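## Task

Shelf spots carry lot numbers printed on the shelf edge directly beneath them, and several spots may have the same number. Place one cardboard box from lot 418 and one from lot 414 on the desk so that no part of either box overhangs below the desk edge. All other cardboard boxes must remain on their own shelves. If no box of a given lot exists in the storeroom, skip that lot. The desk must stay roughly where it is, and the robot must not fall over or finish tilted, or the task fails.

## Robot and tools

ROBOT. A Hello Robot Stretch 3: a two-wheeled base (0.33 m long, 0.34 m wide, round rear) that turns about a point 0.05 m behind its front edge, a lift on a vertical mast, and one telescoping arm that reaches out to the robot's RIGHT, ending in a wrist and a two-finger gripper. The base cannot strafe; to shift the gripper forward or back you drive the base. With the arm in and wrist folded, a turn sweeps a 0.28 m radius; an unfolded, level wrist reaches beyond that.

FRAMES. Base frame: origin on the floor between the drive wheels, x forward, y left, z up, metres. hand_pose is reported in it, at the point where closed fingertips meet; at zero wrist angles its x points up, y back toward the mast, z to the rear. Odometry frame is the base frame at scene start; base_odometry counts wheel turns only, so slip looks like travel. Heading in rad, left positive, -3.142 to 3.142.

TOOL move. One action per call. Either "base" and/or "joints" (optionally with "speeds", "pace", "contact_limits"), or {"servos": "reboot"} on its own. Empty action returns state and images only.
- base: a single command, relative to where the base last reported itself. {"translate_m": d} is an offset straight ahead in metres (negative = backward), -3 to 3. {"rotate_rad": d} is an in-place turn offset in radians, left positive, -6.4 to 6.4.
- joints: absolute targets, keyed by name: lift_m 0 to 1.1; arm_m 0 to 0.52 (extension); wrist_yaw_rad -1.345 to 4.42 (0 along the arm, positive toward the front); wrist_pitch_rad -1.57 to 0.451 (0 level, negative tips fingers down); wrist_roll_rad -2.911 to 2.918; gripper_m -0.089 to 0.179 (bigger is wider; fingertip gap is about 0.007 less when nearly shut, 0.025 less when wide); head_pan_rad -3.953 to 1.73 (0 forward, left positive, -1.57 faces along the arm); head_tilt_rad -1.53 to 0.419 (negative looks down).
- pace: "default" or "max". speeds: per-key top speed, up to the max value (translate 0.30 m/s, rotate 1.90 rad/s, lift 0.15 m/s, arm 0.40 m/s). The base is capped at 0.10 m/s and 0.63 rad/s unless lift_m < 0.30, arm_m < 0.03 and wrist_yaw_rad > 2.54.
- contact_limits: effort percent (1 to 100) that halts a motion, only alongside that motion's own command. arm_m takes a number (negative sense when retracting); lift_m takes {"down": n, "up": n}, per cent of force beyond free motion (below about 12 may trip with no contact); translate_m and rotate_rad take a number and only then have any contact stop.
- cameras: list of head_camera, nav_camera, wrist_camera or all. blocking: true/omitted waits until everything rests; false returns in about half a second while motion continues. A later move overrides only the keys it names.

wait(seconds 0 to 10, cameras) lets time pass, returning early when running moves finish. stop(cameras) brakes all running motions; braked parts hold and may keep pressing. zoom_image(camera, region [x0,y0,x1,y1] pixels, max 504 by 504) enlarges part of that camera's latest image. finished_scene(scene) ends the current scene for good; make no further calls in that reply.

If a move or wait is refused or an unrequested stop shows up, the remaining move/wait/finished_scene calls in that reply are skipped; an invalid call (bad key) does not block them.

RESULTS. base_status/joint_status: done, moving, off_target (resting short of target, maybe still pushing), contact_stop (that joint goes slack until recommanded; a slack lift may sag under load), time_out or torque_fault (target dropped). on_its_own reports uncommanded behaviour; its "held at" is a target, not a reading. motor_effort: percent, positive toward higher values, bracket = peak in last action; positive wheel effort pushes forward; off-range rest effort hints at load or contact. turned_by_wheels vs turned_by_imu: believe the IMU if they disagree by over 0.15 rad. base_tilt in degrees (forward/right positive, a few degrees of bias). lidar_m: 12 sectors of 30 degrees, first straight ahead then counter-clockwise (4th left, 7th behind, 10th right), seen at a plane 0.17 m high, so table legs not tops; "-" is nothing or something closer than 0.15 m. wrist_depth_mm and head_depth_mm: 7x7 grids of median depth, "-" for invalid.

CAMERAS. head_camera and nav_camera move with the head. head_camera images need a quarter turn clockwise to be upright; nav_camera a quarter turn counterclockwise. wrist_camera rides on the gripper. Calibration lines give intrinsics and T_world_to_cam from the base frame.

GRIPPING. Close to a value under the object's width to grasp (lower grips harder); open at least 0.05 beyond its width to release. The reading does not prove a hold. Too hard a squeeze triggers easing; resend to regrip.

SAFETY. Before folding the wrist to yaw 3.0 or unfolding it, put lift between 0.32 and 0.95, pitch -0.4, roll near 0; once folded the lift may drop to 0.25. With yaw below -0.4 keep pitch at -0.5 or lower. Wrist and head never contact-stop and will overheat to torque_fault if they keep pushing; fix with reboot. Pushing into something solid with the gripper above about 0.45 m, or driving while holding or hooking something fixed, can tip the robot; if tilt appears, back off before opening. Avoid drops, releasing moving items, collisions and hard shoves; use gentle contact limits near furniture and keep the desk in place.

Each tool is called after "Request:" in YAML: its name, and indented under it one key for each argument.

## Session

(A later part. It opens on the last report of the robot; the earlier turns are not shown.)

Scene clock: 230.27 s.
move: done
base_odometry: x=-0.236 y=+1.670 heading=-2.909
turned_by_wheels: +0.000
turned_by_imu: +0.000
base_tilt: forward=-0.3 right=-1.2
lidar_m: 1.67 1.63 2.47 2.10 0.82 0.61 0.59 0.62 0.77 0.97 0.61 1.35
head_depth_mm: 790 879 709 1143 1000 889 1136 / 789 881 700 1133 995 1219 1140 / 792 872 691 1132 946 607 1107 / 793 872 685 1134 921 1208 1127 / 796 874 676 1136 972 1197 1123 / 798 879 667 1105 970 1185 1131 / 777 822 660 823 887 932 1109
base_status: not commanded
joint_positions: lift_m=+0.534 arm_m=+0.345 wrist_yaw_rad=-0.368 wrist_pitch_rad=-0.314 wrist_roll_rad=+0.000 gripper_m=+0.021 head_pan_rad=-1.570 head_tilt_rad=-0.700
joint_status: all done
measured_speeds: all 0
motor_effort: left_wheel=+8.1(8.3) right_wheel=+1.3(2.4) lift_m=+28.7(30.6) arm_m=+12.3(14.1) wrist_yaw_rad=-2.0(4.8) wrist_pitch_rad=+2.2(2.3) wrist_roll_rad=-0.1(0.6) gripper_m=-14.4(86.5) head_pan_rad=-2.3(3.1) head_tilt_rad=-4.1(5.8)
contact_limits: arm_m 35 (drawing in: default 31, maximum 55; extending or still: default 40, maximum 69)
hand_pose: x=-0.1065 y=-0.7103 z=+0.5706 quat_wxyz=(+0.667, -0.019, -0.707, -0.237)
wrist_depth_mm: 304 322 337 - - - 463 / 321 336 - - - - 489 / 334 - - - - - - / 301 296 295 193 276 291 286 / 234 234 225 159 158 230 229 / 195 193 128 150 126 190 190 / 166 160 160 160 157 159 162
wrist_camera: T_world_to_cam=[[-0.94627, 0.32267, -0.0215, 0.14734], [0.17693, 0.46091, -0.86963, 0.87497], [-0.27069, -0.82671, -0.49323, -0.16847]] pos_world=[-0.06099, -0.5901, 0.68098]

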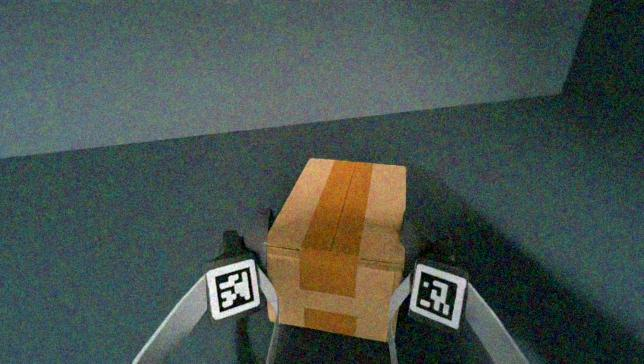

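Request:
move:
  joints: {"gripper_m":0.0,"lift_m":0.6}

Request:
move:
  joints: {"arm_m":0.0}

Request:
move:
  base: {"rotate_rad":1.59}
  joints: {"lift_m":0.85}

Request:
move:
  base: {"translate_m":0.85}
  joints: {"head_tilt_rad":-0.45}
  cameras: ["all"]

Scene clock: 244.80 s.
move: done
base_odometry: x=-0.236 y=+1.670 heading=-2.909
turned_by_wheels: +0.000
turned_by_imu: +0.000
base_tilt: forward=-0.4 right=-1.1
lidar_m: 1.67 1.62 2.47 2.10 0.82 0.61 0.59 0.62 0.77 0.97 0.61 1.35
head_depth_mm: 787 881 708 1140 1002 889 1144 / 791 877 699 1132 997 861 444 / 790 869 691 1129 640 654 1123 / 794 874 683 1135 668 1201 1123 / 796 874 675 1139 974 1192 1123 / 800 877 667 1103 964 1190 1130 / 777 818 658 822 887 932 1109
base_status: not commanded
joint_positions: lift_m=+0.600 arm_m=+0.345 wrist_yaw_rad=-0.369 wrist_pitch_rad=-0.324 wrist_roll_rad=+0.000 gripper_m=+0.001 head_pan_rad=-1.570 head_tilt_rad=-0.700
joint_status: all done
measured_speeds: all 0
motor_effort: left_wheel=+7.9(8.2) right_wheel=+1.5(2.6) lift_m=+31.3(33.8) arm_m=+8.6(10.3) wrist_yaw_rad=-1.7(3.5) wrist_pitch_rad=+3.9(4.1) wrist_roll_rad=+0.1(0.2) gripper_m=-19.3(88.5) head_pan_rad=-2.1(2.6) head_tilt_rad=-4.5(4.8)
contact_limits: arm_m 35 (drawing in: default 31, maximum 55; extending or still: default 40, maximum 69)
hand_pose: x=-0.1063 y=-0.7094 z=+0.6344 quat_wxyz=(+0.665, -0.016, -0.707, -0.240)
wrist_depth_mm: 304 324 338 - - - 463 / 322 336 - - - - 495 / 337 - - - - - - / - - - 194 194 - - / 322 319 155 159 151 316 313 / 279 277 127 147 124 274 272 / 238 100 230 221 222 234 233
pictures: none

Scene clock: 248.53 s.
move: done
base_odometry: x=-0.236 y=+1.670 heading=-2.909
turned_by_wheels: +0.000
turned_by_imu: +0.000
base_tilt: forward=-0.2 right=-1.2
lidar_m: 1.67 1.63 2.46 2.10 0.83 0.61 0.59 0.62 0.77 0.97 0.60 1.35
head_depth_mm: 788 883 709 1140 1003 890 1143 / 790 882 700 1139 996 889 1135 / 793 874 693 1135 986 841 629 / 795 876 684 1139 980 1204 1119 / 797 875 677 1145 973 1199 1121 / 799 878 668 1102 969 1188 1131 / 776 821 661 822 890 935 1108
base_status: not commanded
joint_positions: lift_m=+0.600 arm_m=+0.001 wrist_yaw_rad=-0.369 wrist_pitch_rad=-0.324 wrist_roll_rad=+0.000 gripper_m=+0.001 head_pan_rad=-1.570 head_tilt_rad=-0.700
joint_status: all done
measured_speeds: all 0
motor_effort: left_wheel=+8.0(8.3) right_wheel=+2.2(2.7) lift_m=+24.3(31.8) arm_m=-12.2(14.8) wrist_yaw_rad=-2.1(3.5) wrist_pitch_rad=+4.0(4.1) wrist_roll_rad=+0.0(0.3) gripper_m=-19.3(19.9) head_pan_rad=-2.2(2.6) head_tilt_rad=-3.9(5.0)
hand_pose: x=-0.1063 y=-0.3650 z=+0.6343 quat_wxyz=(+0.665, -0.015, -0.707, -0.240)
wrist_depth_mm: - - - - 751 - - / - - - - - - - / - - - - - - - / - - - 184 193 - 467 / 323 324 156 159 147 - - / 301 319 127 147 125 - - / - 100 - 156 147 618 -
pictures: none

Scene clock: 252.17 s.
move: done
base_odometry: x=-0.236 y=+1.670 heading=-1.319
turned_by_wheels: +1.590
turned_by_imu: +1.564
base_tilt: forward=-0.3 right=-1.1
lidar_m: 2.06 0.82 0.61 0.59 0.62 0.77 0.97 0.61 1.35 1.67 1.63 2.47
head_depth_mm: 1386 1551 1748 1587 1613 1390 - / 1387 1551 1754 1990 520 455 - / 1386 1544 1754 1975 1682 314 - / 1390 1540 1743 1974 1669 1373 - / 1389 1549 1758 1915 1650 1365 1162 / 1388 1564 1768 1956 1638 1366 1161 / 1405 1555 1785 1963 1641 1354 1154
base_status: done
joint_positions: lift_m=+0.850 arm_m=+0.001 wrist_yaw_rad=-0.369 wrist_pitch_rad=-0.324 wrist_roll_rad=+0.000 gripper_m=+0.001 head_pan_rad=-1.570 head_tilt_rad=-0.700
joint_status: all done
measured_speeds: all 0
motor_effort: left_wheel=-9.1(12.8) right_wheel=+7.9(12.5) lift_m=+28.1(34.2) arm_m=-12.4(13.5) wrist_yaw_rad=-1.5(3.3) wrist_pitch_rad=+4.0(4.2) wrist_roll_rad=-0.1(0.3) gripper_m=-19.2(19.7) head_pan_rad=-2.0(2.3) head_tilt_rad=-2.7(4.6)
hand_pose: x=-0.1062 y=-0.3649 z=+0.8843 quat_wxyz=(+0.665, -0.015, -0.707, -0.240)
wrist_depth_mm: - - - - - - - / - - - - - - - / - - - - - - - / - - - 194 810 906 908 / - - - 158 158 - - / - - 127 148 124 - - / - - - - - - -
pictures: none

Scene clock: 261.80 s.
move: done
base_odometry: x=-0.025 y=+0.847 heading=-1.319
turned_by_wheels: +0.000
turned_by_imu: +0.000
base_tilt: forward=-0.4 right=-1.2
lidar_m: 1.96 0.78 0.58 0.57 0.59 0.83 1.41 1.42 1.75 1.29 1.37 1.90
head_depth_mm: 1412 1506 1629 1771 1923 1720 1379 / 1413 1510 1638 1765 1936 1705 437 / 1428 1547 1644 1790 1942 1686 433 / 1438 1546 1653 1795 1950 1695 1349 / 1436 1540 1668 1482 1482 1621 1349 / 1439 1555 1666 1461 1912 1662 1345 / 1440 1548 1676 1455 1535 1605 1335
base_status: done
joint_positions: lift_m=+0.850 arm_m=+0.001 wrist_yaw_rad=-0.369 wrist_pitch_rad=-0.324 wrist_roll_rad=+0.000 gripper_m=+0.001 head_pan_rad=-1.570 head_tilt_rad=-0.449
joint_status: all done
measured_speeds: all 0
motor_effort: left_wheel=+0.3(10.0) right_wheel=+10.1(14.1) lift_m=+25.2(28.6) arm_m=-6.2(12.7) wrist_yaw_rad=-1.9(3.9) wrist_pitch_rad=+4.0(4.2) wrist_roll_rad=-0.1(0.3) gripper_m=-19.4(20.1) head_pan_rad=-1.4(2.2) head_tilt_rad=-1.8(6.4)
hand_pose: x=-0.1062 y=-0.3649 z=+0.8842 quat_wxyz=(+0.665, -0.015, -0.707, -0.240)
wrist_depth_mm: - - - - - - - / - - - - - - - / - - - - - - - / - - - 194 - - - / - - - 159 158 - - / - - 127 147 124 - - / - - - 163 - - -
pictures: head_camera (sideways), nav_camera (sideways), wrist_camera
head_camera: T_world_to_cam=[[-0.04663, 0.38589, -0.92136, 1.21478], [0.9975, -0.03097, -0.06345, 0.07611], [-0.05302, -0.92202, -0.38349, 0.45504]] pos_world=[0.00484, -0.04685, 1.29858]
nav_camera: T_world_to_cam=[[0.01734, -0.41023, 0.91182, -1.14361], [-0.99979, -0.01696, 0.01138, 0.0415], [0.0108, -0.91182, -0.41044, 0.48737]] pos_world=[0.05606, -0.02404, 1.24232]
wrist_camera: T_world_to_cam=[[-0.94599, 0.32346, -0.02191, 0.04351], [0.18029, 0.46868, -0.86478, 0.9874], [-0.26945, -0.82202, -0.50168, 0.28117]] pos_world=[-0.06109, -0.24571, 0.99589]

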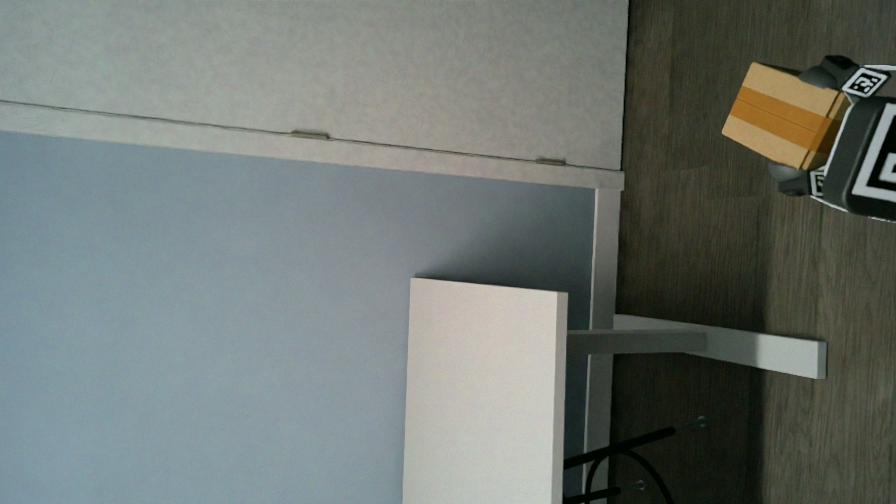

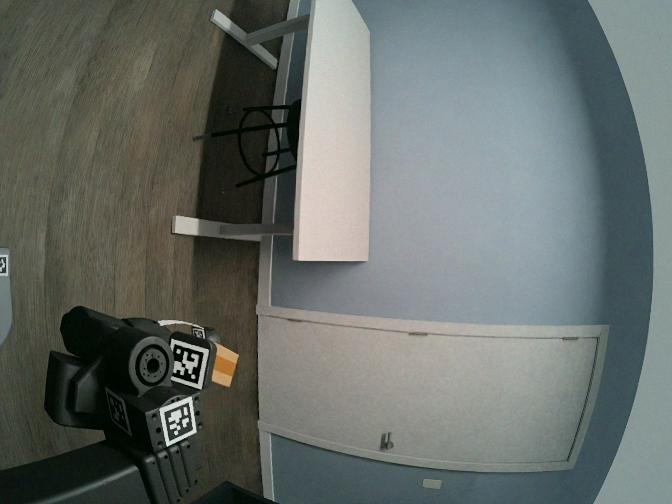

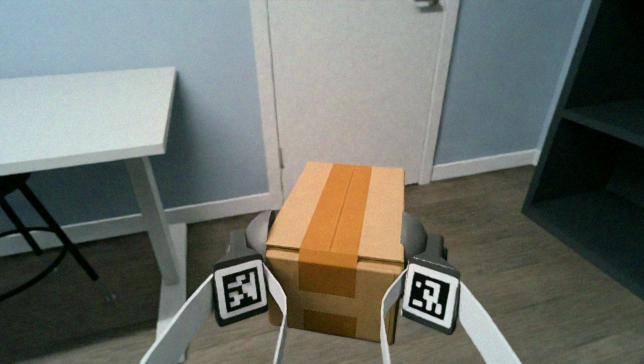

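Request:
move:
  base: {"rotate_rad":-0.5}
  joints: {"wrist_yaw_rad":0}

Request:
move:
  base: {"translate_m":0.52}

Request:
move:
  base: {"rotate_rad":0.5}

Request:
move:
  joints: {"arm_m":0.5}
  cameras: ["head_camera","wrist_camera"]

Scene clock: 284.40 s.
move: done
base_odometry: x=-0.025 y=+0.847 heading=-1.819
turned_by_wheels: -0.500
turned_by_imu: -0.493
base_tilt: forward=-0.2 right=-1.3
lidar_m: 1.90 1.81 0.76 0.58 0.57 0.60 0.86 1.40 1.86 1.74 1.30 1.26
head_depth_mm: 1890 2023 2119 1881 2028 1699 1372 / 1787 1941 2117 2348 2251 1697 1369 / 1686 1818 1998 2175 2232 1686 448 / 1589 1717 1854 2008 2125 1681 298 / 1520 1613 1748 1904 2014 1668 1311 / 1439 1552 1655 1787 1922 1670 1350 / 1378 1466 1579 1681 1835 1645 1337
base_status: done
joint_positions: lift_m=+0.850 arm_m=+0.001 wrist_yaw_rad=-0.003 wrist_pitch_rad=-0.324 wrist_roll_rad=+0.000 gripper_m=+0.001 head_pan_rad=-1.570 head_tilt_rad=-0.450
joint_status: all done
measured_speeds: all 0
motor_effort: left_wheel=+7.8(11.9) right_wheel=-9.2(13.7) lift_m=+25.5(26.5) arm_m=-4.6(5.1) wrist_yaw_rad=+2.3(5.7) wrist_pitch_rad=+4.0(4.2) wrist_roll_rad=+0.0(0.3) gripper_m=-19.0(20.0) head_pan_rad=-1.3(2.1) head_tilt_rad=-4.0(4.9)
hand_pose: x=-0.0222 y=-0.3808 z=+0.8842 quat_wxyz=(+0.698, +0.113, -0.698, -0.115)
wrist_depth_mm: - - - - - - - / - - - - - - - / - - - - - - - / - - - 194 - - - / - - - 159 158 - - / - - 127 147 124 - - / - - - - - - -
pictures: none

Scene clock: 290.73 s.
move: done
base_odometry: x=-0.153 y=+0.343 heading=-1.819
turned_by_wheels: +0.000
turned_by_imu: +0.001
base_tilt: forward=-0.3 right=-1.2
lidar_m: 2.24 2.45 1.07 0.81 0.81 0.84 1.21 1.83 1.96 1.07 0.86 1.12
head_depth_mm: 1615 1759 1957 2188 2254 1701 1371 / 1526 1661 1810 1999 2155 1696 1365 / 1445 1557 1696 1864 2043 1690 447 / 1380 1466 1587 1746 1893 1682 298 / 1324 1411 1526 1653 994 1666 1309 / 1253 1348 1446 1475 989 1378 1339 / 1211 1286 1377 1418 979 1489 1342
base_status: done
joint_positions: lift_m=+0.850 arm_m=+0.001 wrist_yaw_rad=-0.003 wrist_pitch_rad=-0.324 wrist_roll_rad=+0.000 gripper_m=+0.001 head_pan_rad=-1.570 head_tilt_rad=-0.450
joint_status: not commanded
measured_speeds: all 0
motor_effort: left_wheel=+4.9(11.9) right_wheel=+5.2(10.5) lift_m=+26.9(27.4) arm_m=-7.1(7.8) wrist_yaw_rad=+1.1(3.8) wrist_pitch_rad=+4.0(4.2) wrist_roll_rad=-0.2(0.3) gripper_m=-19.4(19.9) head_pan_rad=-1.4(2.1) head_tilt_rad=-4.5(5.2)
hand_pose: x=-0.0222 y=-0.3808 z=+0.8842 quat_wxyz=(+0.698, +0.113, -0.698, -0.115)
wrist_depth_mm: - - - - - - - / - - - - - - - / - - - - - - - / - - - 193 - - - / - - - 158 159 - - / - - 127 147 124 - - / - - - 163 - - -
pictures: none

Scene clock: 292.63 s.
move: done
base_odometry: x=-0.153 y=+0.343 heading=-1.319
turned_by_wheels: +0.500
turned_by_imu: +0.491
base_tilt: forward=-0.3 right=-1.2
lidar_m: 2.45 1.10 0.82 0.80 0.83 1.17 1.83 2.03 1.08 0.86 1.12 2.18
head_depth_mm: 1231 1323 1418 1547 1031 1611 1379 / 1232 1327 1421 1487 1022 1549 1365 / 1237 1329 1430 1500 1014 1364 448 / 1240 1330 1432 1498 999 844 294 / 1240 1332 1430 1481 995 1566 1309 / 1250 1330 1444 1464 988 1506 1303 / 1239 1337 1440 1441 979 1537 1334
base_status: done
joint_positions: lift_m=+0.850 arm_m=+0.001 wrist_yaw_rad=-0.003 wrist_pitch_rad=-0.324 wrist_roll_rad=+0.000 gripper_m=+0.001 head_pan_rad=-1.570 head_tilt_rad=-0.450
joint_status: not commanded
measured_speeds: all 0
motor_effort: left_wheel=-8.3(13.0) right_wheel=+9.4(12.3) lift_m=+27.5(27.6) arm_m=-9.1(9.1) wrist_yaw_rad=+2.3(3.1) wrist_pitch_rad=+4.0(4.1) wrist_roll_rad=+0.1(0.2) gripper_m=-19.3(19.7) head_pan_rad=-1.1(1.8) head_tilt_rad=-3.7(4.8)
hand_pose: x=-0.0222 y=-0.3808 z=+0.8842 quat_wxyz=(+0.698, +0.113, -0.698, -0.115)
wrist_depth_mm: - - - - - - - / - - - - - - - / - - - - - - - / - - - 184 193 - - / - - 155 159 153 - - / - - 127 148 124 - - / - - - - - - -
pictures: none

Scene clock: 297.50 s.
move: done
base_odometry: x=-0.153 y=+0.343 heading=-1.319
turned_by_wheels: +0.000
turned_by_imu: +0.000
base_tilt: forward=-0.3 right=-1.1
lidar_m: 2.44 1.10 0.82 0.80 0.84 1.17 1.83 2.02 1.08 0.86 1.12 2.18
head_depth_mm: 1228 1321 1416 1539 1029 320 - / 1236 1315 1434 1493 399 345 1329 / 1239 1322 1428 634 923 1418 1357 / 1239 1326 1434 913 956 1527 1355 / 1244 1332 1440 1475 995 1570 1345 / 1243 1330 1441 1461 989 1509 1299 / 1248 1339 1442 1434 982 1550 1334
base_status: not commanded
joint_positions: lift_m=+0.850 arm_m=+0.500 wrist_yaw_rad=-0.003 wrist_pitch_rad=-0.324 wrist_roll_rad=+0.000 gripper_m=+0.001 head_pan_rad=-1.570 head_tilt_rad=-0.450
joint_status: all done
measured_speeds: all 0
motor_effort: left_wheel=-8.4(8.9) right_wheel=+8.4(10.2) lift_m=+27.7(28.6) arm_m=+12.9(15.3) wrist_yaw_rad=+3.1(3.4) wrist_pitch_rad=+4.1(4.2) wrist_roll_rad=-0.2(0.5) gripper_m=-19.6(19.7) head_pan_rad=-0.9(1.7) head_tilt_rad=-3.0(4.9)
hand_pose: x=-0.0222 y=-0.8802 z=+0.8842 quat_wxyz=(+0.698, +0.113, -0.698, -0.115)
wrist_depth_mm: - - - - - - - / - - - - - - - / - - - - - - - / - - - 185 193 - - / - - - 158 147 - - / - - 127 148 124 - - / - 100 - 156 147 - -
pictures: head_camera (sideways), wrist_camera
head_camera: T_world_to_cam=[[-0.04658, 0.38688, -0.92095, 1.21419], [0.99751, -0.03092, -0.06344, 0.0761], [-0.05302, -0.92161, -0.38448, 0.45632]] pos_world=[0.00484, -0.04685, 1.29848]
wrist_camera: T_world_to_cam=[[-0.9991, -0.03622, -0.0219, -0.02802], [0.00074, 0.50227, -0.86471, 1.23923], [0.04232, -0.86395, -0.5018, -0.14961]] pos_world=[-0.02258, -0.75271, 0.99589]

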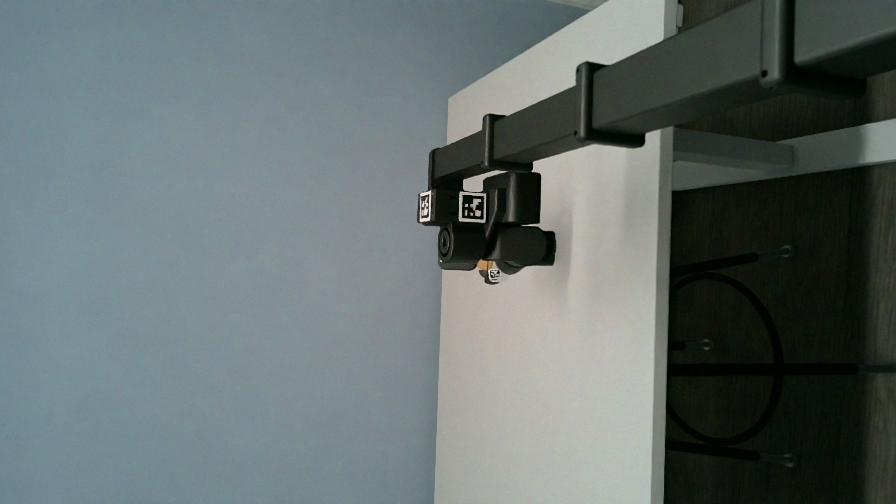

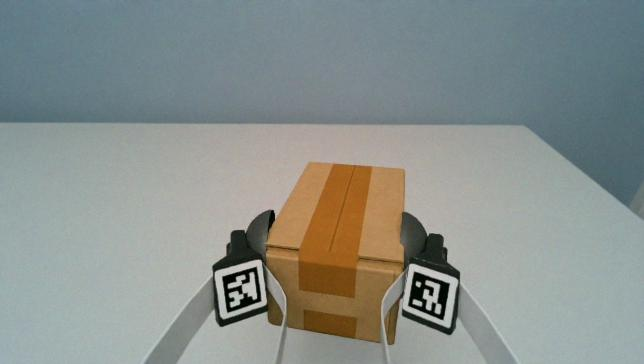

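Request:
move:
  joints: {"lift_m":0.75}

Request:
move:
  joints: {"lift_m":0.6}
  speeds: {"lift_m":0.025}
  contact_limits: {"lift_m":{"down":13}}
  cameras: ["wrist_camera"]

Scene clock: 303.83 s.
move: done
base_odometry: x=-0.153 y=+0.343 heading=-1.319
turned_by_wheels: +0.000
turned_by_imu: +0.000
base_tilt: forward=-0.3 right=-1.1
lidar_m: 2.45 1.10 0.82 0.80 0.84 1.17 1.83 2.02 1.08 0.86 1.12 2.18
head_depth_mm: 1238 1320 1425 1535 1025 1591 1372 / 1231 1318 1423 1491 1022 457 362 / 1237 1318 1436 1494 658 1430 1355 / 1235 1333 1430 1502 689 1514 1354 / 1246 1331 1442 1475 991 1563 1348 / 1249 1341 1433 1456 985 1512 1299 / 1244 1344 1451 1436 985 1546 1331
base_status: not commanded
joint_positions: lift_m=+0.750 arm_m=+0.500 wrist_yaw_rad=-0.003 wrist_pitch_rad=-0.324 wrist_roll_rad=+0.000 gripper_m=+0.001 head_pan_rad=-1.570 head_tilt_rad=-0.450
joint_status: all done
measured_speeds: all 0
motor_effort: left_wheel=-8.5(8.7) right_wheel=+8.9(9.9) lift_m=+25.3(28.6) arm_m=+4.2(7.5) wrist_yaw_rad=+2.6(3.5) wrist_pitch_rad=+4.0(4.1) wrist_roll_rad=+0.1(0.3) gripper_m=-18.9(19.6) head_pan_rad=-1.1(1.5) head_tilt_rad=-2.5(3.8)
hand_pose: x=-0.0222 y=-0.8802 z=+0.7842 quat_wxyz=(+0.698, +0.113, -0.698, -0.115)
wrist_depth_mm: - - - - - - - / - - - - - - - / - - - - - - - / - - - 184 194 - - / - - - 158 147 - - / - - 127 148 124 - - / - 100 - 156 147 - -
pictures: none

Scene clock: 308.20 s.
move: contact_stop
base_odometry: x=-0.153 y=+0.343 heading=-1.319
turned_by_wheels: +0.000
turned_by_imu: +0.000
base_tilt: forward=-0.3 right=-1.3
lidar_m: 2.45 1.10 0.82 0.80 0.83 1.17 1.83 2.02 1.08 0.86 1.12 2.18
head_depth_mm: 1239 1315 1418 1553 1032 1599 1377 / 1232 1329 1427 1494 1022 1540 463 / 1242 1327 1426 1491 924 691 1294 / 1239 1330 1437 1500 811 1515 1354 / 1245 1332 1438 1480 994 1562 1340 / 1243 1336 1437 1460 989 1506 1303 / 1252 1349 1451 1449 981 1534 1336
base_status: not commanded
joint_positions: lift_m=+0.667 arm_m=+0.500 wrist_yaw_rad=-0.002 wrist_pitch_rad=-0.178 wrist_roll_rad=+0.000 gripper_m=+0.001 head_pan_rad=-1.570 head_tilt_rad=-0.450
joint_status: lift_m contact_stop (moved -0.083 of -0.150)
measured_speeds: translate_m=+0.000 rotate_rad=+0.000 lift_m=+0.006 arm_m=+0.000 wrist_yaw_rad=+0.000 wrist_pitch_rad=-0.024 wrist_roll_rad=+0.000 head_pan_rad=+0.000 head_tilt_rad=+0.000
on_its_own: lift_m is slack since a contact_stop (your +0.600 is given up); wrist_pitch_rad is at rest, and its effort (-22.7) is outside its rest range (-8 to +12)
motor_effort: left_wheel=-5.6(8.8) right_wheel=+5.0(9.9) lift_m=+20.7(26.9) arm_m=-3.9(4.6) wrist_yaw_rad=+2.1(3.3) wrist_pitch_rad=-22.7(25.4) wrist_roll_rad=-0.1(0.3) gripper_m=-18.9(19.7) head_pan_rad=-1.0(1.3) head_tilt_rad=-2.1(3.4)
contact_limits: lift_m down 13 (down: maximum 72; up: maximum 65)
hand_pose: x=-0.0221 y=-0.8929 z=+0.7362 quat_wxyz=(+0.705, +0.062, -0.704, -0.064)
wrist_depth_mm: - - - - - - - / - - - - - - - / - - - - - - - / - - - 161 161 - - / - - 144 137 132 - - / - - 127 145 124 - - / - 100 - - - - -
wrist_camera: T_world_to_cam=[[-0.99909, -0.03952, -0.01594, -0.03892], [0.00014, 0.37107, -0.92861, 1.04752], [0.04261, -0.92776, -0.37073, -0.38835]] pos_world=[-0.02248, -0.75054, 0.82814]

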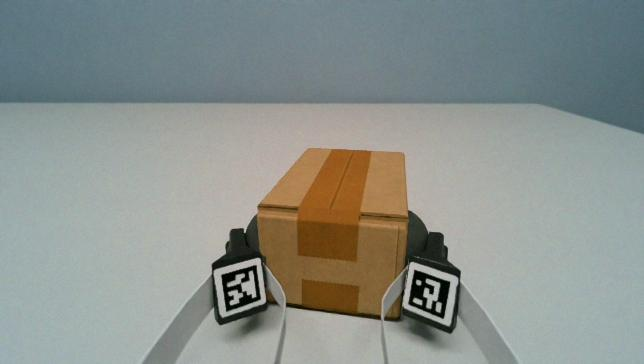

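Request:
move:
  joints: {"lift_m":0.692}

Request:
move:
  joints: {"gripper_m":0.179}
  cameras: ["wrist_camera"]

Scene clock: 314.23 s.
move: done
base_odometry: x=-0.153 y=+0.343 heading=-1.319
turned_by_wheels: +0.000
turned_by_imu: +0.000
base_tilt: forward=-0.3 right=-1.2
lidar_m: 2.45 1.10 0.82 0.80 0.83 1.17 1.82 2.02 1.08 0.86 1.12 2.18
head_depth_mm: 1230 1318 1424 1547 1031 1588 1367 / 1235 1332 1425 1495 1019 857 413 / 1236 1323 1431 1496 716 841 1290 / 1239 1323 1424 1499 794 1526 1345 / 1237 1332 1446 1476 994 1568 1343 / 1247 1329 1451 1462 986 1505 1303 / 1247 1343 1442 1445 978 1535 1334
base_status: not commanded
joint_positions: lift_m=+0.692 arm_m=+0.500 wrist_yaw_rad=-0.002 wrist_pitch_rad=-0.265 wrist_roll_rad=+0.000 gripper_m=+0.001 head_pan_rad=-1.570 head_tilt_rad=-0.450
joint_status: all done
measured_speeds: all 0
motor_effort: left_wheel=-5.5(5.5) right_wheel=+4.8(5.4) lift_m=+28.1(28.8) arm_m=-11.9(15.1) wrist_yaw_rad=+1.9(2.7) wrist_pitch_rad=-6.9(14.7) wrist_roll_rad=+0.1(0.3) gripper_m=-18.8(19.2) head_pan_rad=-0.9(0.9) head_tilt_rad=-1.3(2.2)
hand_pose: x=-0.0221 y=-0.8860 z=+0.7404 quat_wxyz=(+0.701, +0.093, -0.701, -0.094)
wrist_depth_mm: - - - - - - - / - - - - - - - / - - - - - - - / - - - 162 171 - - / - - 144 137 133 - - / - - 127 147 124 - - / - 100 - - - - -
pictures: none

Scene clock: 316.57 s.
move: done
base_odometry: x=-0.153 y=+0.343 heading=-1.319
turned_by_wheels: +0.000
turned_by_imu: +0.000
base_tilt: forward=-0.5 right=-1.2
lidar_m: 2.45 1.10 0.82 0.80 0.83 1.17 1.83 2.02 1.08 0.86 1.12 2.18
head_depth_mm: 1233 1321 1419 1553 1033 1597 1367 / 1245 1326 1423 1497 1021 858 413 / 1235 1328 1425 1499 717 840 1288 / 1243 1330 1427 1492 797 1516 1351 / 1241 1335 1435 1474 993 1559 1348 / 1251 1340 1442 1454 992 1505 1298 / 1250 1340 1448 1443 979 1540 1341
base_status: not commanded
joint_positions: lift_m=+0.692 arm_m=+0.500 wrist_yaw_rad=-0.006 wrist_pitch_rad=-0.279 wrist_roll_rad=+0.001 gripper_m=+0.179 head_pan_rad=-1.570 head_tilt_rad=-0.450
joint_status: all done
measured_speeds: all 0
motor_effort: left_wheel=-3.5(5.6) right_wheel=+1.3(5.5) lift_m=+23.5(28.8) arm_m=-3.8(12.3) wrist_yaw_rad=+4.3(10.4) wrist_pitch_rad=-4.4(7.1) wrist_roll_rad=-0.3(0.5) gripper_m=+3.9(87.0) head_pan_rad=+0.0(1.2) head_tilt_rad=-1.2(2.4)
hand_pose: x=-0.0229 y=-0.8847 z=+0.7370 quat_wxyz=(+0.700, +0.096, -0.701, -0.101)
wrist_depth_mm: - - - - - - - / - - - - - - - / - - - 199 - - - / - - - 154 - - - / - 143 - 137 131 - - / - 127 - 149 - - - / - - - - - - 105
wrist_camera: T_world_to_cam=[[-0.9992, -0.03404, -0.02109, -0.0308], [0.00297, 0.46233, -0.8867, 1.09512], [0.03994, -0.88605, -0.46186, -0.27639]] pos_world=[-0.02298, -0.75225, 0.84275]

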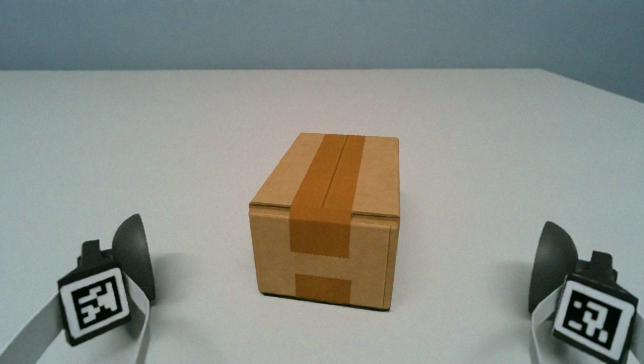

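Request:
move:
  joints: {"arm_m":0.0}

Request:
move:
  base: {"translate_m":1.85}
  joints: {"lift_m":0.85,"wrist_pitch_rad":-0.4,"head_pan_rad":0.8,"head_tilt_rad":-0.2}
  pace: "max"

Request:
move:
  joints: {"wrist_yaw_rad":3.0,"gripper_m":0.03}
  pace: "max"
  cameras: ["nav_camera"]

Scene clock: 334.67 s.
move: done
base_odometry: x=-0.153 y=+0.343 heading=-1.319
turned_by_wheels: +0.000
turned_by_imu: +0.000
base_tilt: forward=-0.3 right=-1.2
lidar_m: 2.44 1.10 0.82 0.80 0.83 1.17 1.83 2.02 1.08 0.86 1.12 2.18
head_depth_mm: 1236 1315 1434 1542 1035 1584 1373 / 1240 1324 1430 1495 1022 1539 1368 / 1238 1329 1429 1495 1015 1424 1351 / 1236 1328 1439 1496 961 1520 1350 / 1250 1335 1434 1481 993 1558 1339 / 1242 1330 1434 1460 990 1507 1300 / 1252 1340 1448 1440 984 1555 1327
base_status: not commanded
joint_positions: lift_m=+0.692 arm_m=+0.001 wrist_yaw_rad=-0.002 wrist_pitch_rad=-0.314 wrist_roll_rad=+0.001 gripper_m=+0.179 head_pan_rad=-1.570 head_tilt_rad=-0.450
joint_status: all done
measured_speeds: all 0
motor_effort: left_wheel=-3.7(4.6) right_wheel=+2.1(2.6) lift_m=+24.3(29.0) arm_m=-12.5(15.9) wrist_yaw_rad=+2.2(5.4) wrist_pitch_rad=+2.1(4.4) wrist_roll_rad=-0.3(0.7) gripper_m=+0.5(3.5) head_pan_rad=-0.2(1.2) head_tilt_rad=-0.4(1.9)
hand_pose: x=-0.0221 y=-0.3818 z=+0.7287 quat_wxyz=(+0.698, +0.110, -0.698, -0.112)
wrist_depth_mm: - - - - - - - / - - - - - - - / - - - - - - - / - - - - - - - / - - - - - - - / 123 - - - - - - / 902 925 948 937 945 915 105
pictures: none

Scene clock: 349.67 s.
move: time_out
base_odometry: x=+0.196 y=-1.014 heading=-1.320
turned_by_wheels: +0.000
turned_by_imu: +0.001
base_tilt: forward=-0.2 right=-1.2
lidar_m: 1.06 1.11 1.56 0.75 0.79 1.11 3.18 1.48 1.13 1.53 1.46 1.09
head_depth_mm: 1035 1059 1072 1090 1111 1133 1152 / 1140 1154 1177 1195 1224 1243 1272 / 1252 1275 1297 1326 1357 1383 1422 / 1394 1424 1453 1484 1534 1563 1587 / 1562 1609 1657 1693 1752 1786 1712 / 1798 1844 1917 1982 2028 2080 1706 / 2035 2104 2163 2244 2296 2283 1688
base_status: translate_m time_out (by the wheels' count: +1.4016 of +1.8500)
joint_positions: lift_m=+0.850 arm_m=+0.001 wrist_yaw_rad=-0.002 wrist_pitch_rad=-0.413 wrist_roll_rad=+0.001 gripper_m=+0.179 head_pan_rad=+0.800 head_tilt_rad=-0.200
joint_status: all done
measured_speeds: all 0
motor_effort: left_wheel=+0.0(9.4) right_wheel=+0.7(13.7) lift_m=+24.1(34.7) arm_m=+2.4(12.9) wrist_yaw_rad=+1.8(3.3) wrist_pitch_rad=+2.0(4.0) wrist_roll_rad=-0.2(0.6) gripper_m=+0.6(1.4) head_pan_rad=-2.5(5.7) head_tilt_rad=-2.5(8.9)
hand_pose: x=-0.0221 y=-0.3706 z=+0.8638 quat_wxyz=(+0.692, +0.144, -0.692, -0.146)
wrist_depth_mm: - - - - - - - / - - - - - - - / - - - - - 941 - / - - - - - - - / - - - - - - - / 123 - - - - - - / - - - - - - 105
pictures: none

not run: a stop that you did not command came earlier in this reply.

Request:
move:
  joints: {"wrist_yaw_rad":3.0,"gripper_m":0.03}
  pace: "max"

Request:
move:
  base: {"translate_m":0.45}
  joints: {"lift_m":0.29,"head_pan_rad":1.4}
  pace: "max"
  cameras: ["nav_camera"]

Scene clock: 357.03 s.
move: done
base_odometry: x=+0.196 y=-1.014 heading=-1.320
turned_by_wheels: +0.000
turned_by_imu: +0.000
base_tilt: forward=-0.2 right=-1.3
lidar_m: 1.06 1.11 1.55 0.75 0.79 1.10 3.19 1.48 1.13 1.53 1.46 1.09
head_depth_mm: 1039 1055 1065 1092 1107 1130 1150 / 1135 1158 1170 1201 1213 1247 1269 / 1252 1275 1301 1329 1365 1378 1410 / 1391 1425 1459 1492 1514 1563 1585 / 1567 1602 1653 1704 1746 1784 1709 / 1805 1852 1904 1967 2042 2058 1698 / 2060 2093 2166 2232 2302 2272 1705
base_status: not commanded
joint_positions: lift_m=+0.850 arm_m=+0.001 wrist_yaw_rad=+2.997 wrist_pitch_rad=-0.413 wrist_roll_rad=+0.001 gripper_m=+0.030 head_pan_rad=+0.800 head_tilt_rad=-0.200
joint_status: all done
measured_speeds: all 0
motor_effort: left_wheel=-0.5(1.0) right_wheel=+0.4(1.2) lift_m=+25.2(25.7) arm_m=+7.0(7.8) wrist_yaw_rad=+2.8(7.9) wrist_pitch_rad=+1.9(2.0) wrist_roll_rad=-0.2(0.4) gripper_m=+0.7(83.1) head_pan_rad=-2.3(3.5) head_tilt_rad=-3.1(3.5)
hand_pose: x=+0.0112 y=+0.0771 z=+0.8638 quat_wxyz=(+0.195, +0.701, +0.095, +0.680)
wrist_depth_mm: - 137 - - - - - / - 147 - - - - - / - 162 171 - - - - / - 177 189 - - - - / - - 206 - - - - / - - 130 146 130 - - / - - 261 - - - -
pictures: none

Scene clock: 362.17 s.
move: done
base_odometry: x=+0.308 y=-1.450 heading=-1.320
turned_by_wheels: +0.000
turned_by_imu: +0.000
base_tilt: forward=-0.3 right=-1.1
lidar_m: 0.61 0.64 0.90 2.20 0.95 1.08 3.29 2.08 1.36 1.55 0.84 0.63
head_depth_mm: 1205 1192 1187 1182 1177 1178 1177 / 1555 1540 1546 1528 1523 1524 1516 / 2011 2063 2140 2167 2165 2097 1738 / 2006 2054 2126 2176 2255 2287 1705 / - 2028 2110 2163 2218 2246 1717 / - 1987 2057 2110 2180 2233 1713 / - 1961 2023 2077 2139 2192 1700
base_status: done
joint_positions: lift_m=+0.290 arm_m=+0.001 wrist_yaw_rad=+2.997 wrist_pitch_rad=-0.415 wrist_roll_rad=+0.001 gripper_m=+0.030 head_pan_rad=+1.400 head_tilt_rad=-0.200
joint_status: all done
measured_speeds: all 0
motor_effort: left_wheel=+3.1(10.3) right_wheel=+1.5(14.7) lift_m=+28.9(28.9) arm_m=+12.7(12.7) wrist_yaw_rad=+2.0(3.4) wrist_pitch_rad=+2.2(2.3) wrist_roll_rad=-0.3(0.7) gripper_m=+0.3(1.0) head_pan_rad=-2.8(4.5) head_tilt_rad=-2.1(3.4)
hand_pose: x=+0.0110 y=+0.0770 z=+0.3034 quat_wxyz=(+0.195, +0.701, +0.096, +0.680)
wrist_depth_mm: - 137 - - - - - / - 148 - - - - - / - 161 893 931 917 896 - / 750 185 682 732 731 704 686 / 616 593 205 588 593 599 595 / 521 524 130 147 130 500 502 / 457 290 259 279 423 444 441
pictures: nav_camera (sideways)
nav_camera: T_world_to_cam=[[0.01257, 0.17322, 0.9848, -1.23892], [0.98742, -0.15739, 0.01508, 0.0245], [0.15761, 0.97223, -0.17302, 0.17748]] pos_world=[-0.03659, 0.04592, 1.25043]

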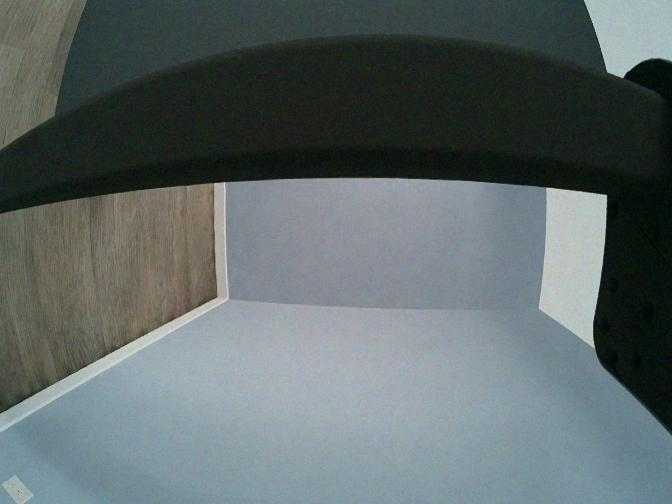

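Request:
move:
  base: {"rotate_rad":1.58}
  pace: "max"

Request:
move:
  base: {"translate_m":1.6}
  joints: {"head_pan_rad":1.57,"head_tilt_rad":-0.2}
  pace: "max"

Request:
move:
  base: {"rotate_rad":-1.57}
  joints: {"head_pan_rad":-2.6}
  pace: "max"
  cameras: ["nav_camera"]

Scene clock: 378.47 s.
move: done
base_odometry: x=+0.308 y=-1.450 heading=+0.260
turned_by_wheels: +1.580
turned_by_imu: +1.549
base_tilt: forward=-0.3 right=-1.2
lidar_m: 2.19 0.84 1.07 3.12 1.78 1.35 1.55 0.85 0.64 0.61 0.64 0.89
head_depth_mm: 2219 1408 1396 1392 1398 1402 1395 / 2359 1799 1802 1800 1797 1786 1669 / 2362 3359 2515 2496 2510 2212 1723 / 2373 3799 3794 3710 3334 2327 1712 / - 3801 3856 - 3633 2336 1714 / - 3723 3813 3895 3547 2325 1703 / - 3633 3794 3802 3558 2281 1701
base_status: done
joint_positions: lift_m=+0.290 arm_m=+0.001 wrist_yaw_rad=+2.997 wrist_pitch_rad=-0.415 wrist_roll_rad=+0.001 gripper_m=+0.030 head_pan_rad=+1.400 head_tilt_rad=-0.200
joint_status: not commanded
measured_speeds: all 0
motor_effort: left_wheel=-6.6(15.6) right_wheel=+7.7(15.0) lift_m=+24.7(31.3) arm_m=+0.7(13.1) wrist_yaw_rad=+2.0(2.9) wrist_pitch_rad=+2.2(2.3) wrist_roll_rad=-0.3(0.6) gripper_m=+0.6(0.9) head_pan_rad=-2.1(3.1) head_tilt_rad=-1.7(3.0)
hand_pose: x=+0.0110 y=+0.0769 z=+0.3034 quat_wxyz=(+0.195, +0.701, +0.096, +0.680)
wrist_depth_mm: - 137 - - - - - / - 147 - - - - - / 950 161 881 918 903 914 846 / 751 186 678 731 716 709 704 / 614 593 205 581 590 595 588 / 524 514 129 147 130 513 501 / 455 292 258 281 422 442 442
pictures: none

Scene clock: 385.20 s.
move: done
base_odometry: x=+1.854 y=-1.039 heading=+0.260
turned_by_wheels: +0.000
turned_by_imu: +0.001
base_tilt: forward=-0.2 right=-1.2
lidar_m: 0.61 0.64 0.89 2.21 0.55 0.54 2.35 0.90 0.67 0.65 0.68 0.63
head_depth_mm: 1838 1782 1737 1713 1686 1651 1589 / 2356 2702 2596 2536 2483 2228 1741 / - 3750 3827 - 3453 2359 1728 / - 3763 3914 - 3657 2308 1723 / - 3702 3853 - 3150 2316 1695 / - 2014 2069 2138 2172 2175 1692 / - 1145 1185 1211 1258 1285 1337
base_status: done
joint_positions: lift_m=+0.290 arm_m=+0.001 wrist_yaw_rad=+2.998 wrist_pitch_rad=-0.415 wrist_roll_rad=+0.001 gripper_m=+0.030 head_pan_rad=+1.570 head_tilt_rad=-0.200
joint_status: all done
measured_speeds: all 0
motor_effort: left_wheel=-2.9(13.4) right_wheel=+7.1(14.0) lift_m=+30.3(30.5) arm_m=-11.8(13.6) wrist_yaw_rad=+1.9(3.7) wrist_pitch_rad=+2.2(2.4) wrist_roll_rad=-0.3(0.6) gripper_m=+0.4(1.2) head_pan_rad=+2.8(4.5) head_tilt_rad=-1.3(2.7)
hand_pose: x=+0.0110 y=+0.0770 z=+0.3034 quat_wxyz=(+0.195, +0.701, +0.096, +0.680)
wrist_depth_mm: - 137 - - - - - / - 148 - - - - - / - 161 893 914 924 912 720 / - 183 681 730 727 721 676 / - 588 205 581 595 596 585 / 522 519 130 147 130 507 502 / 455 290 256 281 424 440 443
pictures: none

Scene clock: 388.23 s.
move: done
base_odometry: x=+1.854 y=-1.039 heading=-1.310
turned_by_wheels: -1.570
turned_by_imu: -1.540
base_tilt: forward=-0.3 right=-1.2
lidar_m: 0.65 0.68 0.63 0.61 0.64 0.91 1.33 0.54 0.55 2.19 0.89 0.67
head_depth_mm: 1965 1822 2032 2060 2116 2155 1762 / 1153 1193 1226 1261 1306 1343 1433 / 1177 1271 1279 1326 1128 1361 1159 / 1185 1346 1360 1423 922 1390 1007 / 1147 1189 1226 1336 910 1201 1022 / 478 491 505 520 536 553 572 / 469 485 501 517 535 552 575
base_status: done
joint_positions: lift_m=+0.290 arm_m=+0.001 wrist_yaw_rad=+2.998 wrist_pitch_rad=-0.415 wrist_roll_rad=+0.001 gripper_m=+0.030 head_pan_rad=-2.608 head_tilt_rad=-0.200
joint_status: all done
measured_speeds: translate_m=+0.000 rotate_rad=+0.000 lift_m=+0.000 arm_m=+0.000 wrist_yaw_rad=+0.000 wrist_pitch_rad=+0.000 wrist_roll_rad=+0.000 head_pan_rad=+0.024 head_tilt_rad=+0.000
motor_effort: left_wheel=+5.9(15.1) right_wheel=-8.6(14.8) lift_m=+29.7(31.4) arm_m=-12.4(13.4) wrist_yaw_rad=+2.1(2.8) wrist_pitch_rad=+2.2(2.3) wrist_roll_rad=-0.2(0.5) gripper_m=+0.3(0.9) head_pan_rad=+3.2(5.6) head_tilt_rad=-2.0(2.5)
hand_pose: x=+0.0110 y=+0.0770 z=+0.3034 quat_wxyz=(+0.195, +0.701, +0.096, +0.680)
wrist_depth_mm: - 137 - - - - - / - 147 - - - - - / - 161 170 - - - - / 718 183 191 702 723 712 697 / 613 591 206 581 598 595 593 / 524 519 130 147 130 506 512 / 457 291 258 280 422 446 441
pictures: nav_camera (sideways)
nav_camera: T_world_to_cam=[[-0.14012, -0.10261, 0.9848, -1.23798], [-0.51964, 0.85425, 0.01507, 0.03371], [-0.84281, -0.50963, -0.17302, 0.1836]] pos_world=[-0.00121, -0.06226, 1.25043]

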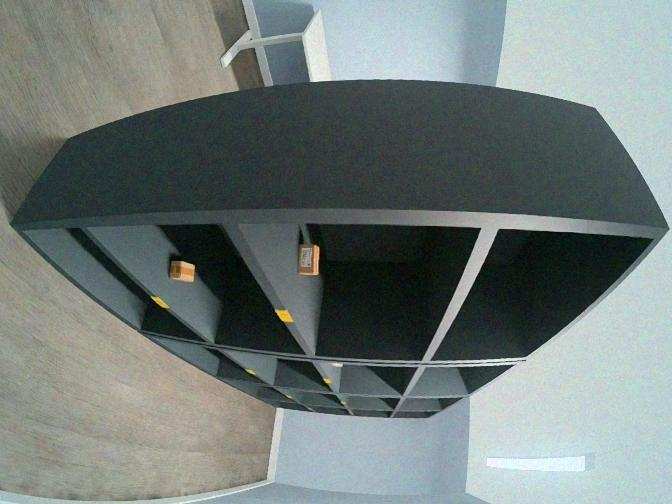

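Request:
move:
  base: {"translate_m":-0.95}
  joints: {"head_pan_rad":-1.57,"head_tilt_rad":-0.35}
  pace: "max"
  cameras: ["nav_camera"]

Request:
zoom_image:
  camera: "nav_camera"
  region: [150, 0, 450, 250]

Request:
zoom_image:
  camera: "nav_camera"
  region: [150, 250, 450, 503]

Scene clock: 408.73 s.
move: done
base_odometry: x=+1.609 y=-0.121 heading=-1.310
turned_by_wheels: +0.000
turned_by_imu: -0.001
base_tilt: forward=-0.2 right=-1.3
lidar_m: 1.59 0.89 0.67 0.65 0.69 0.96 1.28 0.48 0.47 0.80 0.72 0.64
head_depth_mm: 385 701 744 788 660 468 402 / 356 703 745 790 655 465 400 / 361 704 747 795 648 463 798 / 365 710 749 797 643 458 797 / 371 710 753 800 574 457 797 / 377 711 752 801 579 454 790 / 383 713 757 804 625 452 788
base_status: done
joint_positions: lift_m=+0.290 arm_m=+0.001 wrist_yaw_rad=+2.998 wrist_pitch_rad=-0.415 wrist_roll_rad=+0.001 gripper_m=+0.030 head_pan_rad=-1.570 head_tilt_rad=-0.351
joint_status: all done
measured_speeds: all 0
motor_effort: left_wheel=+0.2(14.3) right_wheel=-10.0(14.7) lift_m=+26.0(28.4) arm_m=-9.5(11.7) wrist_yaw_rad=+1.8(3.1) wrist_pitch_rad=+2.2(2.4) wrist_roll_rad=-0.3(0.6) gripper_m=+0.3(1.1) head_pan_rad=-3.2(6.0) head_tilt_rad=+4.4(6.6)
hand_pose: x=+0.0110 y=+0.0770 z=+0.3034 quat_wxyz=(+0.195, +0.701, +0.096, +0.680)
wrist_depth_mm: - 137 - - - - - / - 147 - - - - - / - 161 169 - - - - / 714 182 219 732 718 723 705 / 616 586 207 584 599 599 585 / 522 513 130 147 130 510 502 / 454 290 258 277 424 443 445
pictures: nav_camera (sideways)
nav_camera: T_world_to_cam=[[0.01732, -0.31888, 0.94764, -1.19043], [-0.99979, -0.01595, 0.01291, 0.0395], [0.011, -0.94766, -0.31909, 0.36846]] pos_world=[0.05606, -0.0298, 1.24516]

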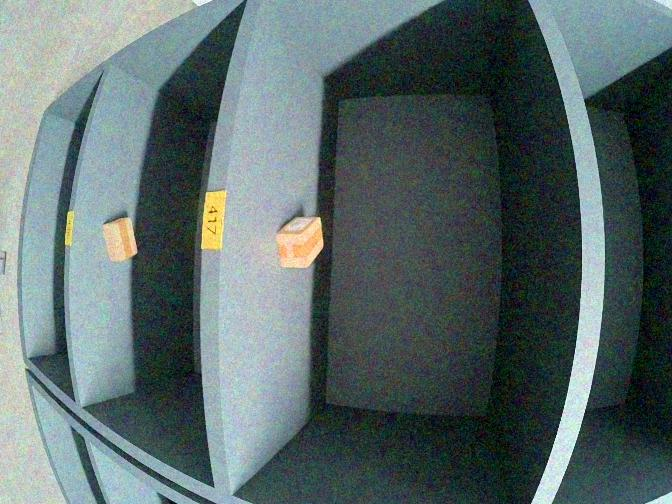

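Scaled by 1.680 from the camera's image (finer frame: 792x594).

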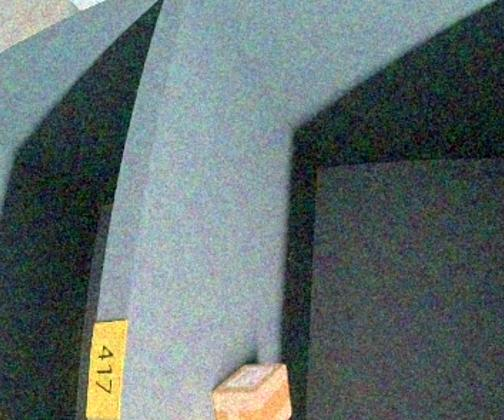

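Scaled by 1.680 from the camera's image (finer frame: 792x594).

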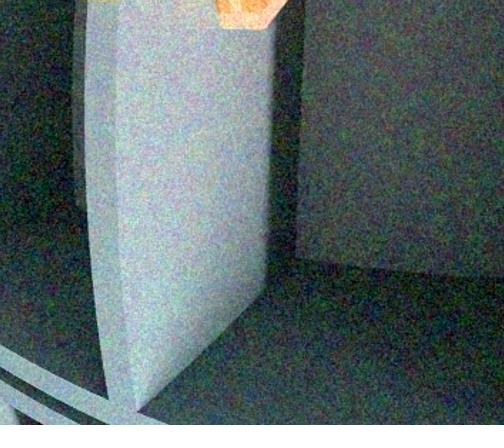

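Request:
zoom_image:
  camera: "nav_camera"
  region: [40, 190, 140, 270]

Request:
move:
  joints: {"head_pan_rad":-0.6}
  cameras: ["head_camera"]

Request:
move:
  joints: {"head_pan_rad":-2.5}
  cameras: ["head_camera"]

Scaled by 5.040 from the camera's image (finer frame: 792x594).

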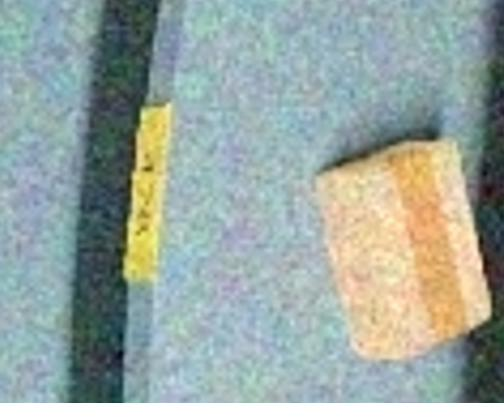

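Scene clock: 419.23 s.
move: done
base_odometry: x=+1.609 y=-0.121 heading=-1.310
turned_by_wheels: +0.000
turned_by_imu: +0.000
base_tilt: forward=-0.4 right=-1.1
lidar_m: 1.59 0.89 0.67 0.65 0.69 0.97 1.28 0.48 0.46 0.80 0.72 0.64
head_depth_mm: 392 656 715 780 661 469 861 / 485 611 658 711 655 532 875 / 518 569 607 652 649 761 823 / 1542 1614 1720 657 687 736 789 / 1480 1573 1648 1752 1877 1875 1462 / 1407 1474 1571 1646 1771 1792 1451 / 1330 1404 1472 1552 1651 1710 1447
base_status: not commanded
joint_positions: lift_m=+0.290 arm_m=+0.001 wrist_yaw_rad=+2.998 wrist_pitch_rad=-0.415 wrist_roll_rad=+0.001 gripper_m=+0.030 head_pan_rad=-0.578 head_tilt_rad=-0.350
joint_status: all done
measured_speeds: all 0
motor_effort: left_wheel=-0.2(0.4) right_wheel=-10.4(10.7) lift_m=+23.9(24.5) arm_m=-8.1(9.0) wrist_yaw_rad=+1.8(2.9) wrist_pitch_rad=+2.3(2.3) wrist_roll_rad=-0.3(0.6) gripper_m=+0.7(0.8) head_pan_rad=-0.2(6.3) head_tilt_rad=+4.5(5.7)
hand_pose: x=+0.0110 y=+0.0770 z=+0.3034 quat_wxyz=(+0.195, +0.701, +0.096, +0.680)
wrist_depth_mm: - 136 - - - - - / - 147 - - - - - / - 161 170 - - - - / 717 183 220 728 723 714 711 / 615 590 205 583 594 598 590 / 525 518 130 147 130 510 501 / 455 291 258 280 426 444 441
pictures: head_camera (sideways)
head_camera: T_world_to_cam=[[-0.27034, 0.12115, -0.95511, 1.26016], [0.57686, 0.81464, -0.05994, 0.07414], [0.77081, -0.56717, -0.29012, 0.32852]] pos_world=[0.04468, -0.02673, 1.30335]

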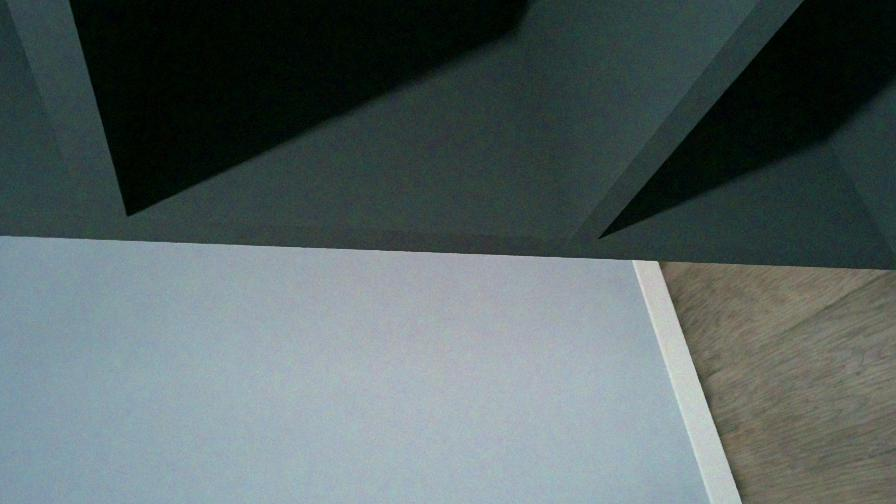

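Scene clock: 421.60 s.
move: done
base_odometry: x=+1.609 y=-0.121 heading=-1.310
turned_by_wheels: +0.000
turned_by_imu: +0.000
base_tilt: forward=-0.3 right=-1.1
lidar_m: 1.59 0.89 0.67 0.65 0.69 0.97 1.29 0.48 0.46 0.80 0.73 0.64
head_depth_mm: 1094 1115 1180 1219 1322 1673 1482 / 1158 968 1263 1117 1366 1243 1396 / 1210 1001 1352 1006 1349 1125 969 / 505 1037 1252 1081 684 1079 873 / 421 440 466 495 528 567 613 / 375 396 420 449 481 503 556 / 380 429 460 496 537 456 640
base_status: not commanded
joint_positions: lift_m=+0.290 arm_m=+0.001 wrist_yaw_rad=+2.998 wrist_pitch_rad=-0.415 wrist_roll_rad=+0.001 gripper_m=+0.030 head_pan_rad=-2.508 head_tilt_rad=-0.350
joint_status: all done
measured_speeds: translate_m=+0.000 rotate_rad=+0.000 lift_m=+0.000 arm_m=+0.000 wrist_yaw_rad=+0.000 wrist_pitch_rad=+0.000 wrist_roll_rad=+0.000 head_pan_rad=+0.024 head_tilt_rad=+0.000
motor_effort: left_wheel=+0.1(0.5) right_wheel=-10.1(10.6) lift_m=+23.3(24.6) arm_m=-7.2(8.5) wrist_yaw_rad=+2.1(3.2) wrist_pitch_rad=+2.3(2.3) wrist_roll_rad=-0.3(0.6) gripper_m=+0.1(0.9) head_pan_rad=+3.2(4.1) head_tilt_rad=+4.5(5.6)
hand_pose: x=+0.0110 y=+0.0770 z=+0.3034 quat_wxyz=(+0.195, +0.701, +0.096, +0.680)
wrist_depth_mm: - 137 - - - - - / - 148 - - - - - / - 161 170 - - - - / 724 183 221 726 720 709 715 / 610 597 205 584 601 591 584 / 526 518 130 147 130 508 507 / 457 290 257 280 425 447 437
pictures: head_camera (sideways)
head_camera: T_world_to_cam=[[0.20841, 0.21052, -0.95512, 1.25726], [0.56002, -0.82631, -0.05993, 0.07422], [-0.80184, -0.52239, -0.2901, 0.33806]] pos_world=[-0.03252, -0.02674, 1.30335]

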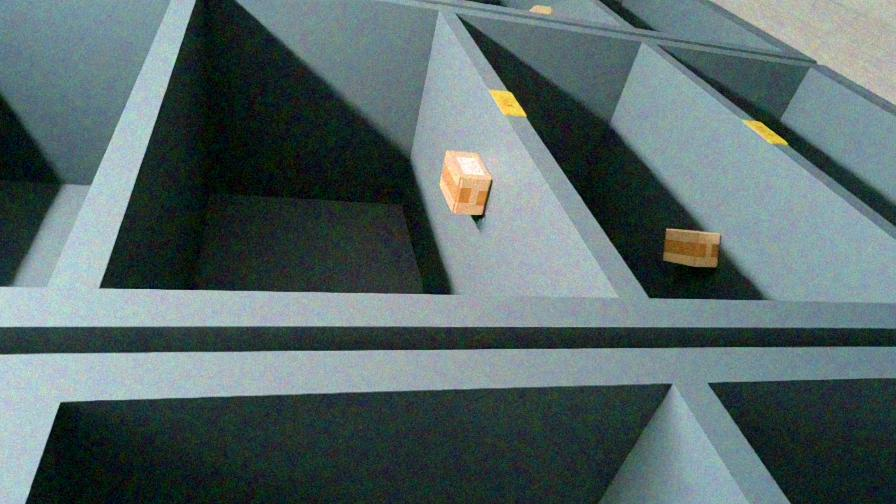

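Request:
zoom_image:
  camera: "head_camera"
  region: [470, 70, 550, 140]

Request:
zoom_image:
  camera: "head_camera"
  region: [720, 100, 810, 160]

Request:
move:
  base: {"translate_m":-0.85}
  joints: {"head_pan_rad":-2.3}
  pace: "max"
  cameras: ["nav_camera","head_camera"]

Scaled by 6.300 from the camera's image (finer frame: 1280x720).

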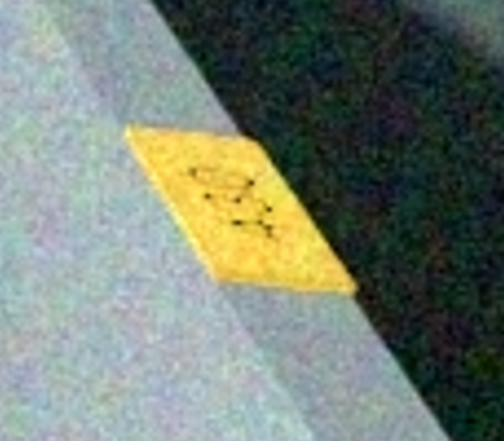

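Scaled by 5.600 from the camera's image (finer frame: 1280x720).

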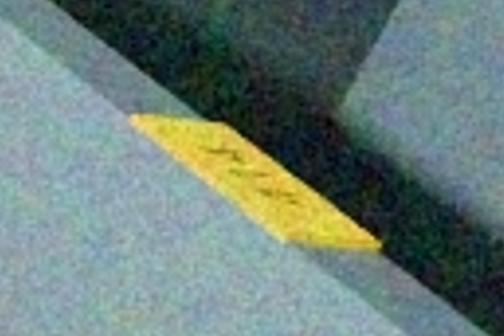

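Scene clock: 439.57 s.
move: done
base_odometry: x=+1.390 y=+0.700 heading=-1.309
turned_by_wheels: +0.000
turned_by_imu: +0.000
base_tilt: forward=-0.3 right=-1.1
lidar_m: 2.31 0.94 0.71 0.69 0.72 1.02 1.37 0.51 0.58 0.77 0.60 0.54
head_depth_mm: 445 476 1338 1016 751 1115 918 / 404 437 464 506 555 609 807 / 369 473 495 517 543 552 610 / 361 533 561 590 600 502 700 / 366 607 648 687 640 457 799 / 372 710 761 812 635 455 793 / 379 704 740 778 629 452 374
base_status: done
joint_positions: lift_m=+0.290 arm_m=+0.001 wrist_yaw_rad=+2.998 wrist_pitch_rad=-0.415 wrist_roll_rad=+0.001 gripper_m=+0.030 head_pan_rad=-2.300 head_tilt_rad=-0.350
joint_status: all done
measured_speeds: all 0
motor_effort: left_wheel=-0.3(14.1) right_wheel=-10.1(15.4) lift_m=+26.3(31.4) arm_m=-5.4(6.6) wrist_yaw_rad=+0.4(3.4) wrist_pitch_rad=+2.1(2.4) wrist_roll_rad=-0.3(0.5) gripper_m=+0.0(0.9) head_pan_rad=-2.5(5.4) head_tilt_rad=+2.1(4.3)
hand_pose: x=+0.0110 y=+0.0770 z=+0.3034 quat_wxyz=(+0.195, +0.701, +0.096, +0.680)
wrist_depth_mm: - 137 - - - - - / - 147 - - - - - / - 161 171 - - 825 802 / 750 185 672 730 714 717 711 / 625 590 205 585 592 590 596 / 524 516 130 147 130 504 505 / 456 291 257 279 428 445 441
pictures: head_camera (sideways), nav_camera (sideways)
head_camera: T_world_to_cam=[[0.16041, 0.24904, -0.95512, 1.25756], [0.71873, -0.6927, -0.0599, 0.07324], [-0.67653, -0.67687, -0.29011, 0.33726]] pos_world=[-0.02619, -0.03416, 1.30335]
nav_camera: T_world_to_cam=[[-0.19893, -0.24829, 0.94804, -1.18962], [-0.75568, 0.65482, 0.01293, 0.03798], [-0.624, -0.71384, -0.31789, 0.37075]] pos_world=[0.02339, -0.05558, 1.24517]

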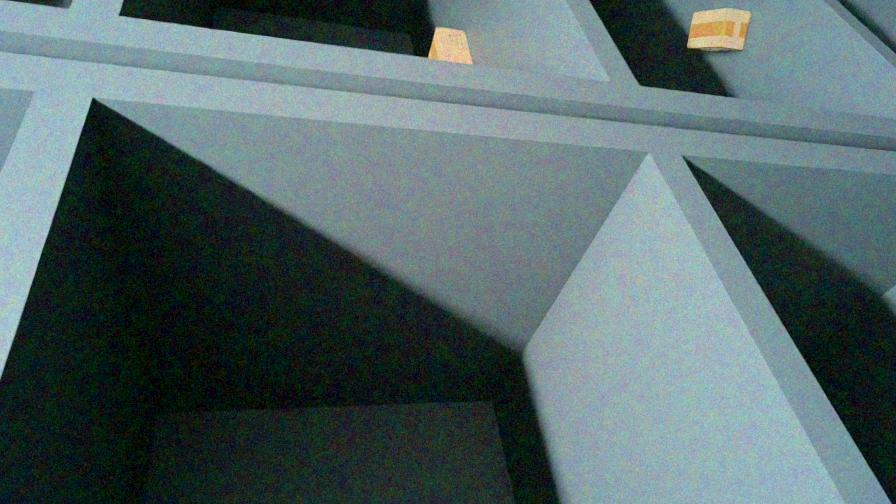

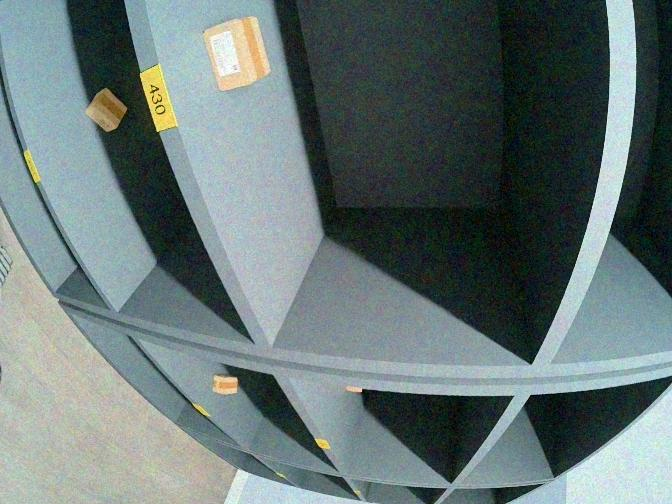

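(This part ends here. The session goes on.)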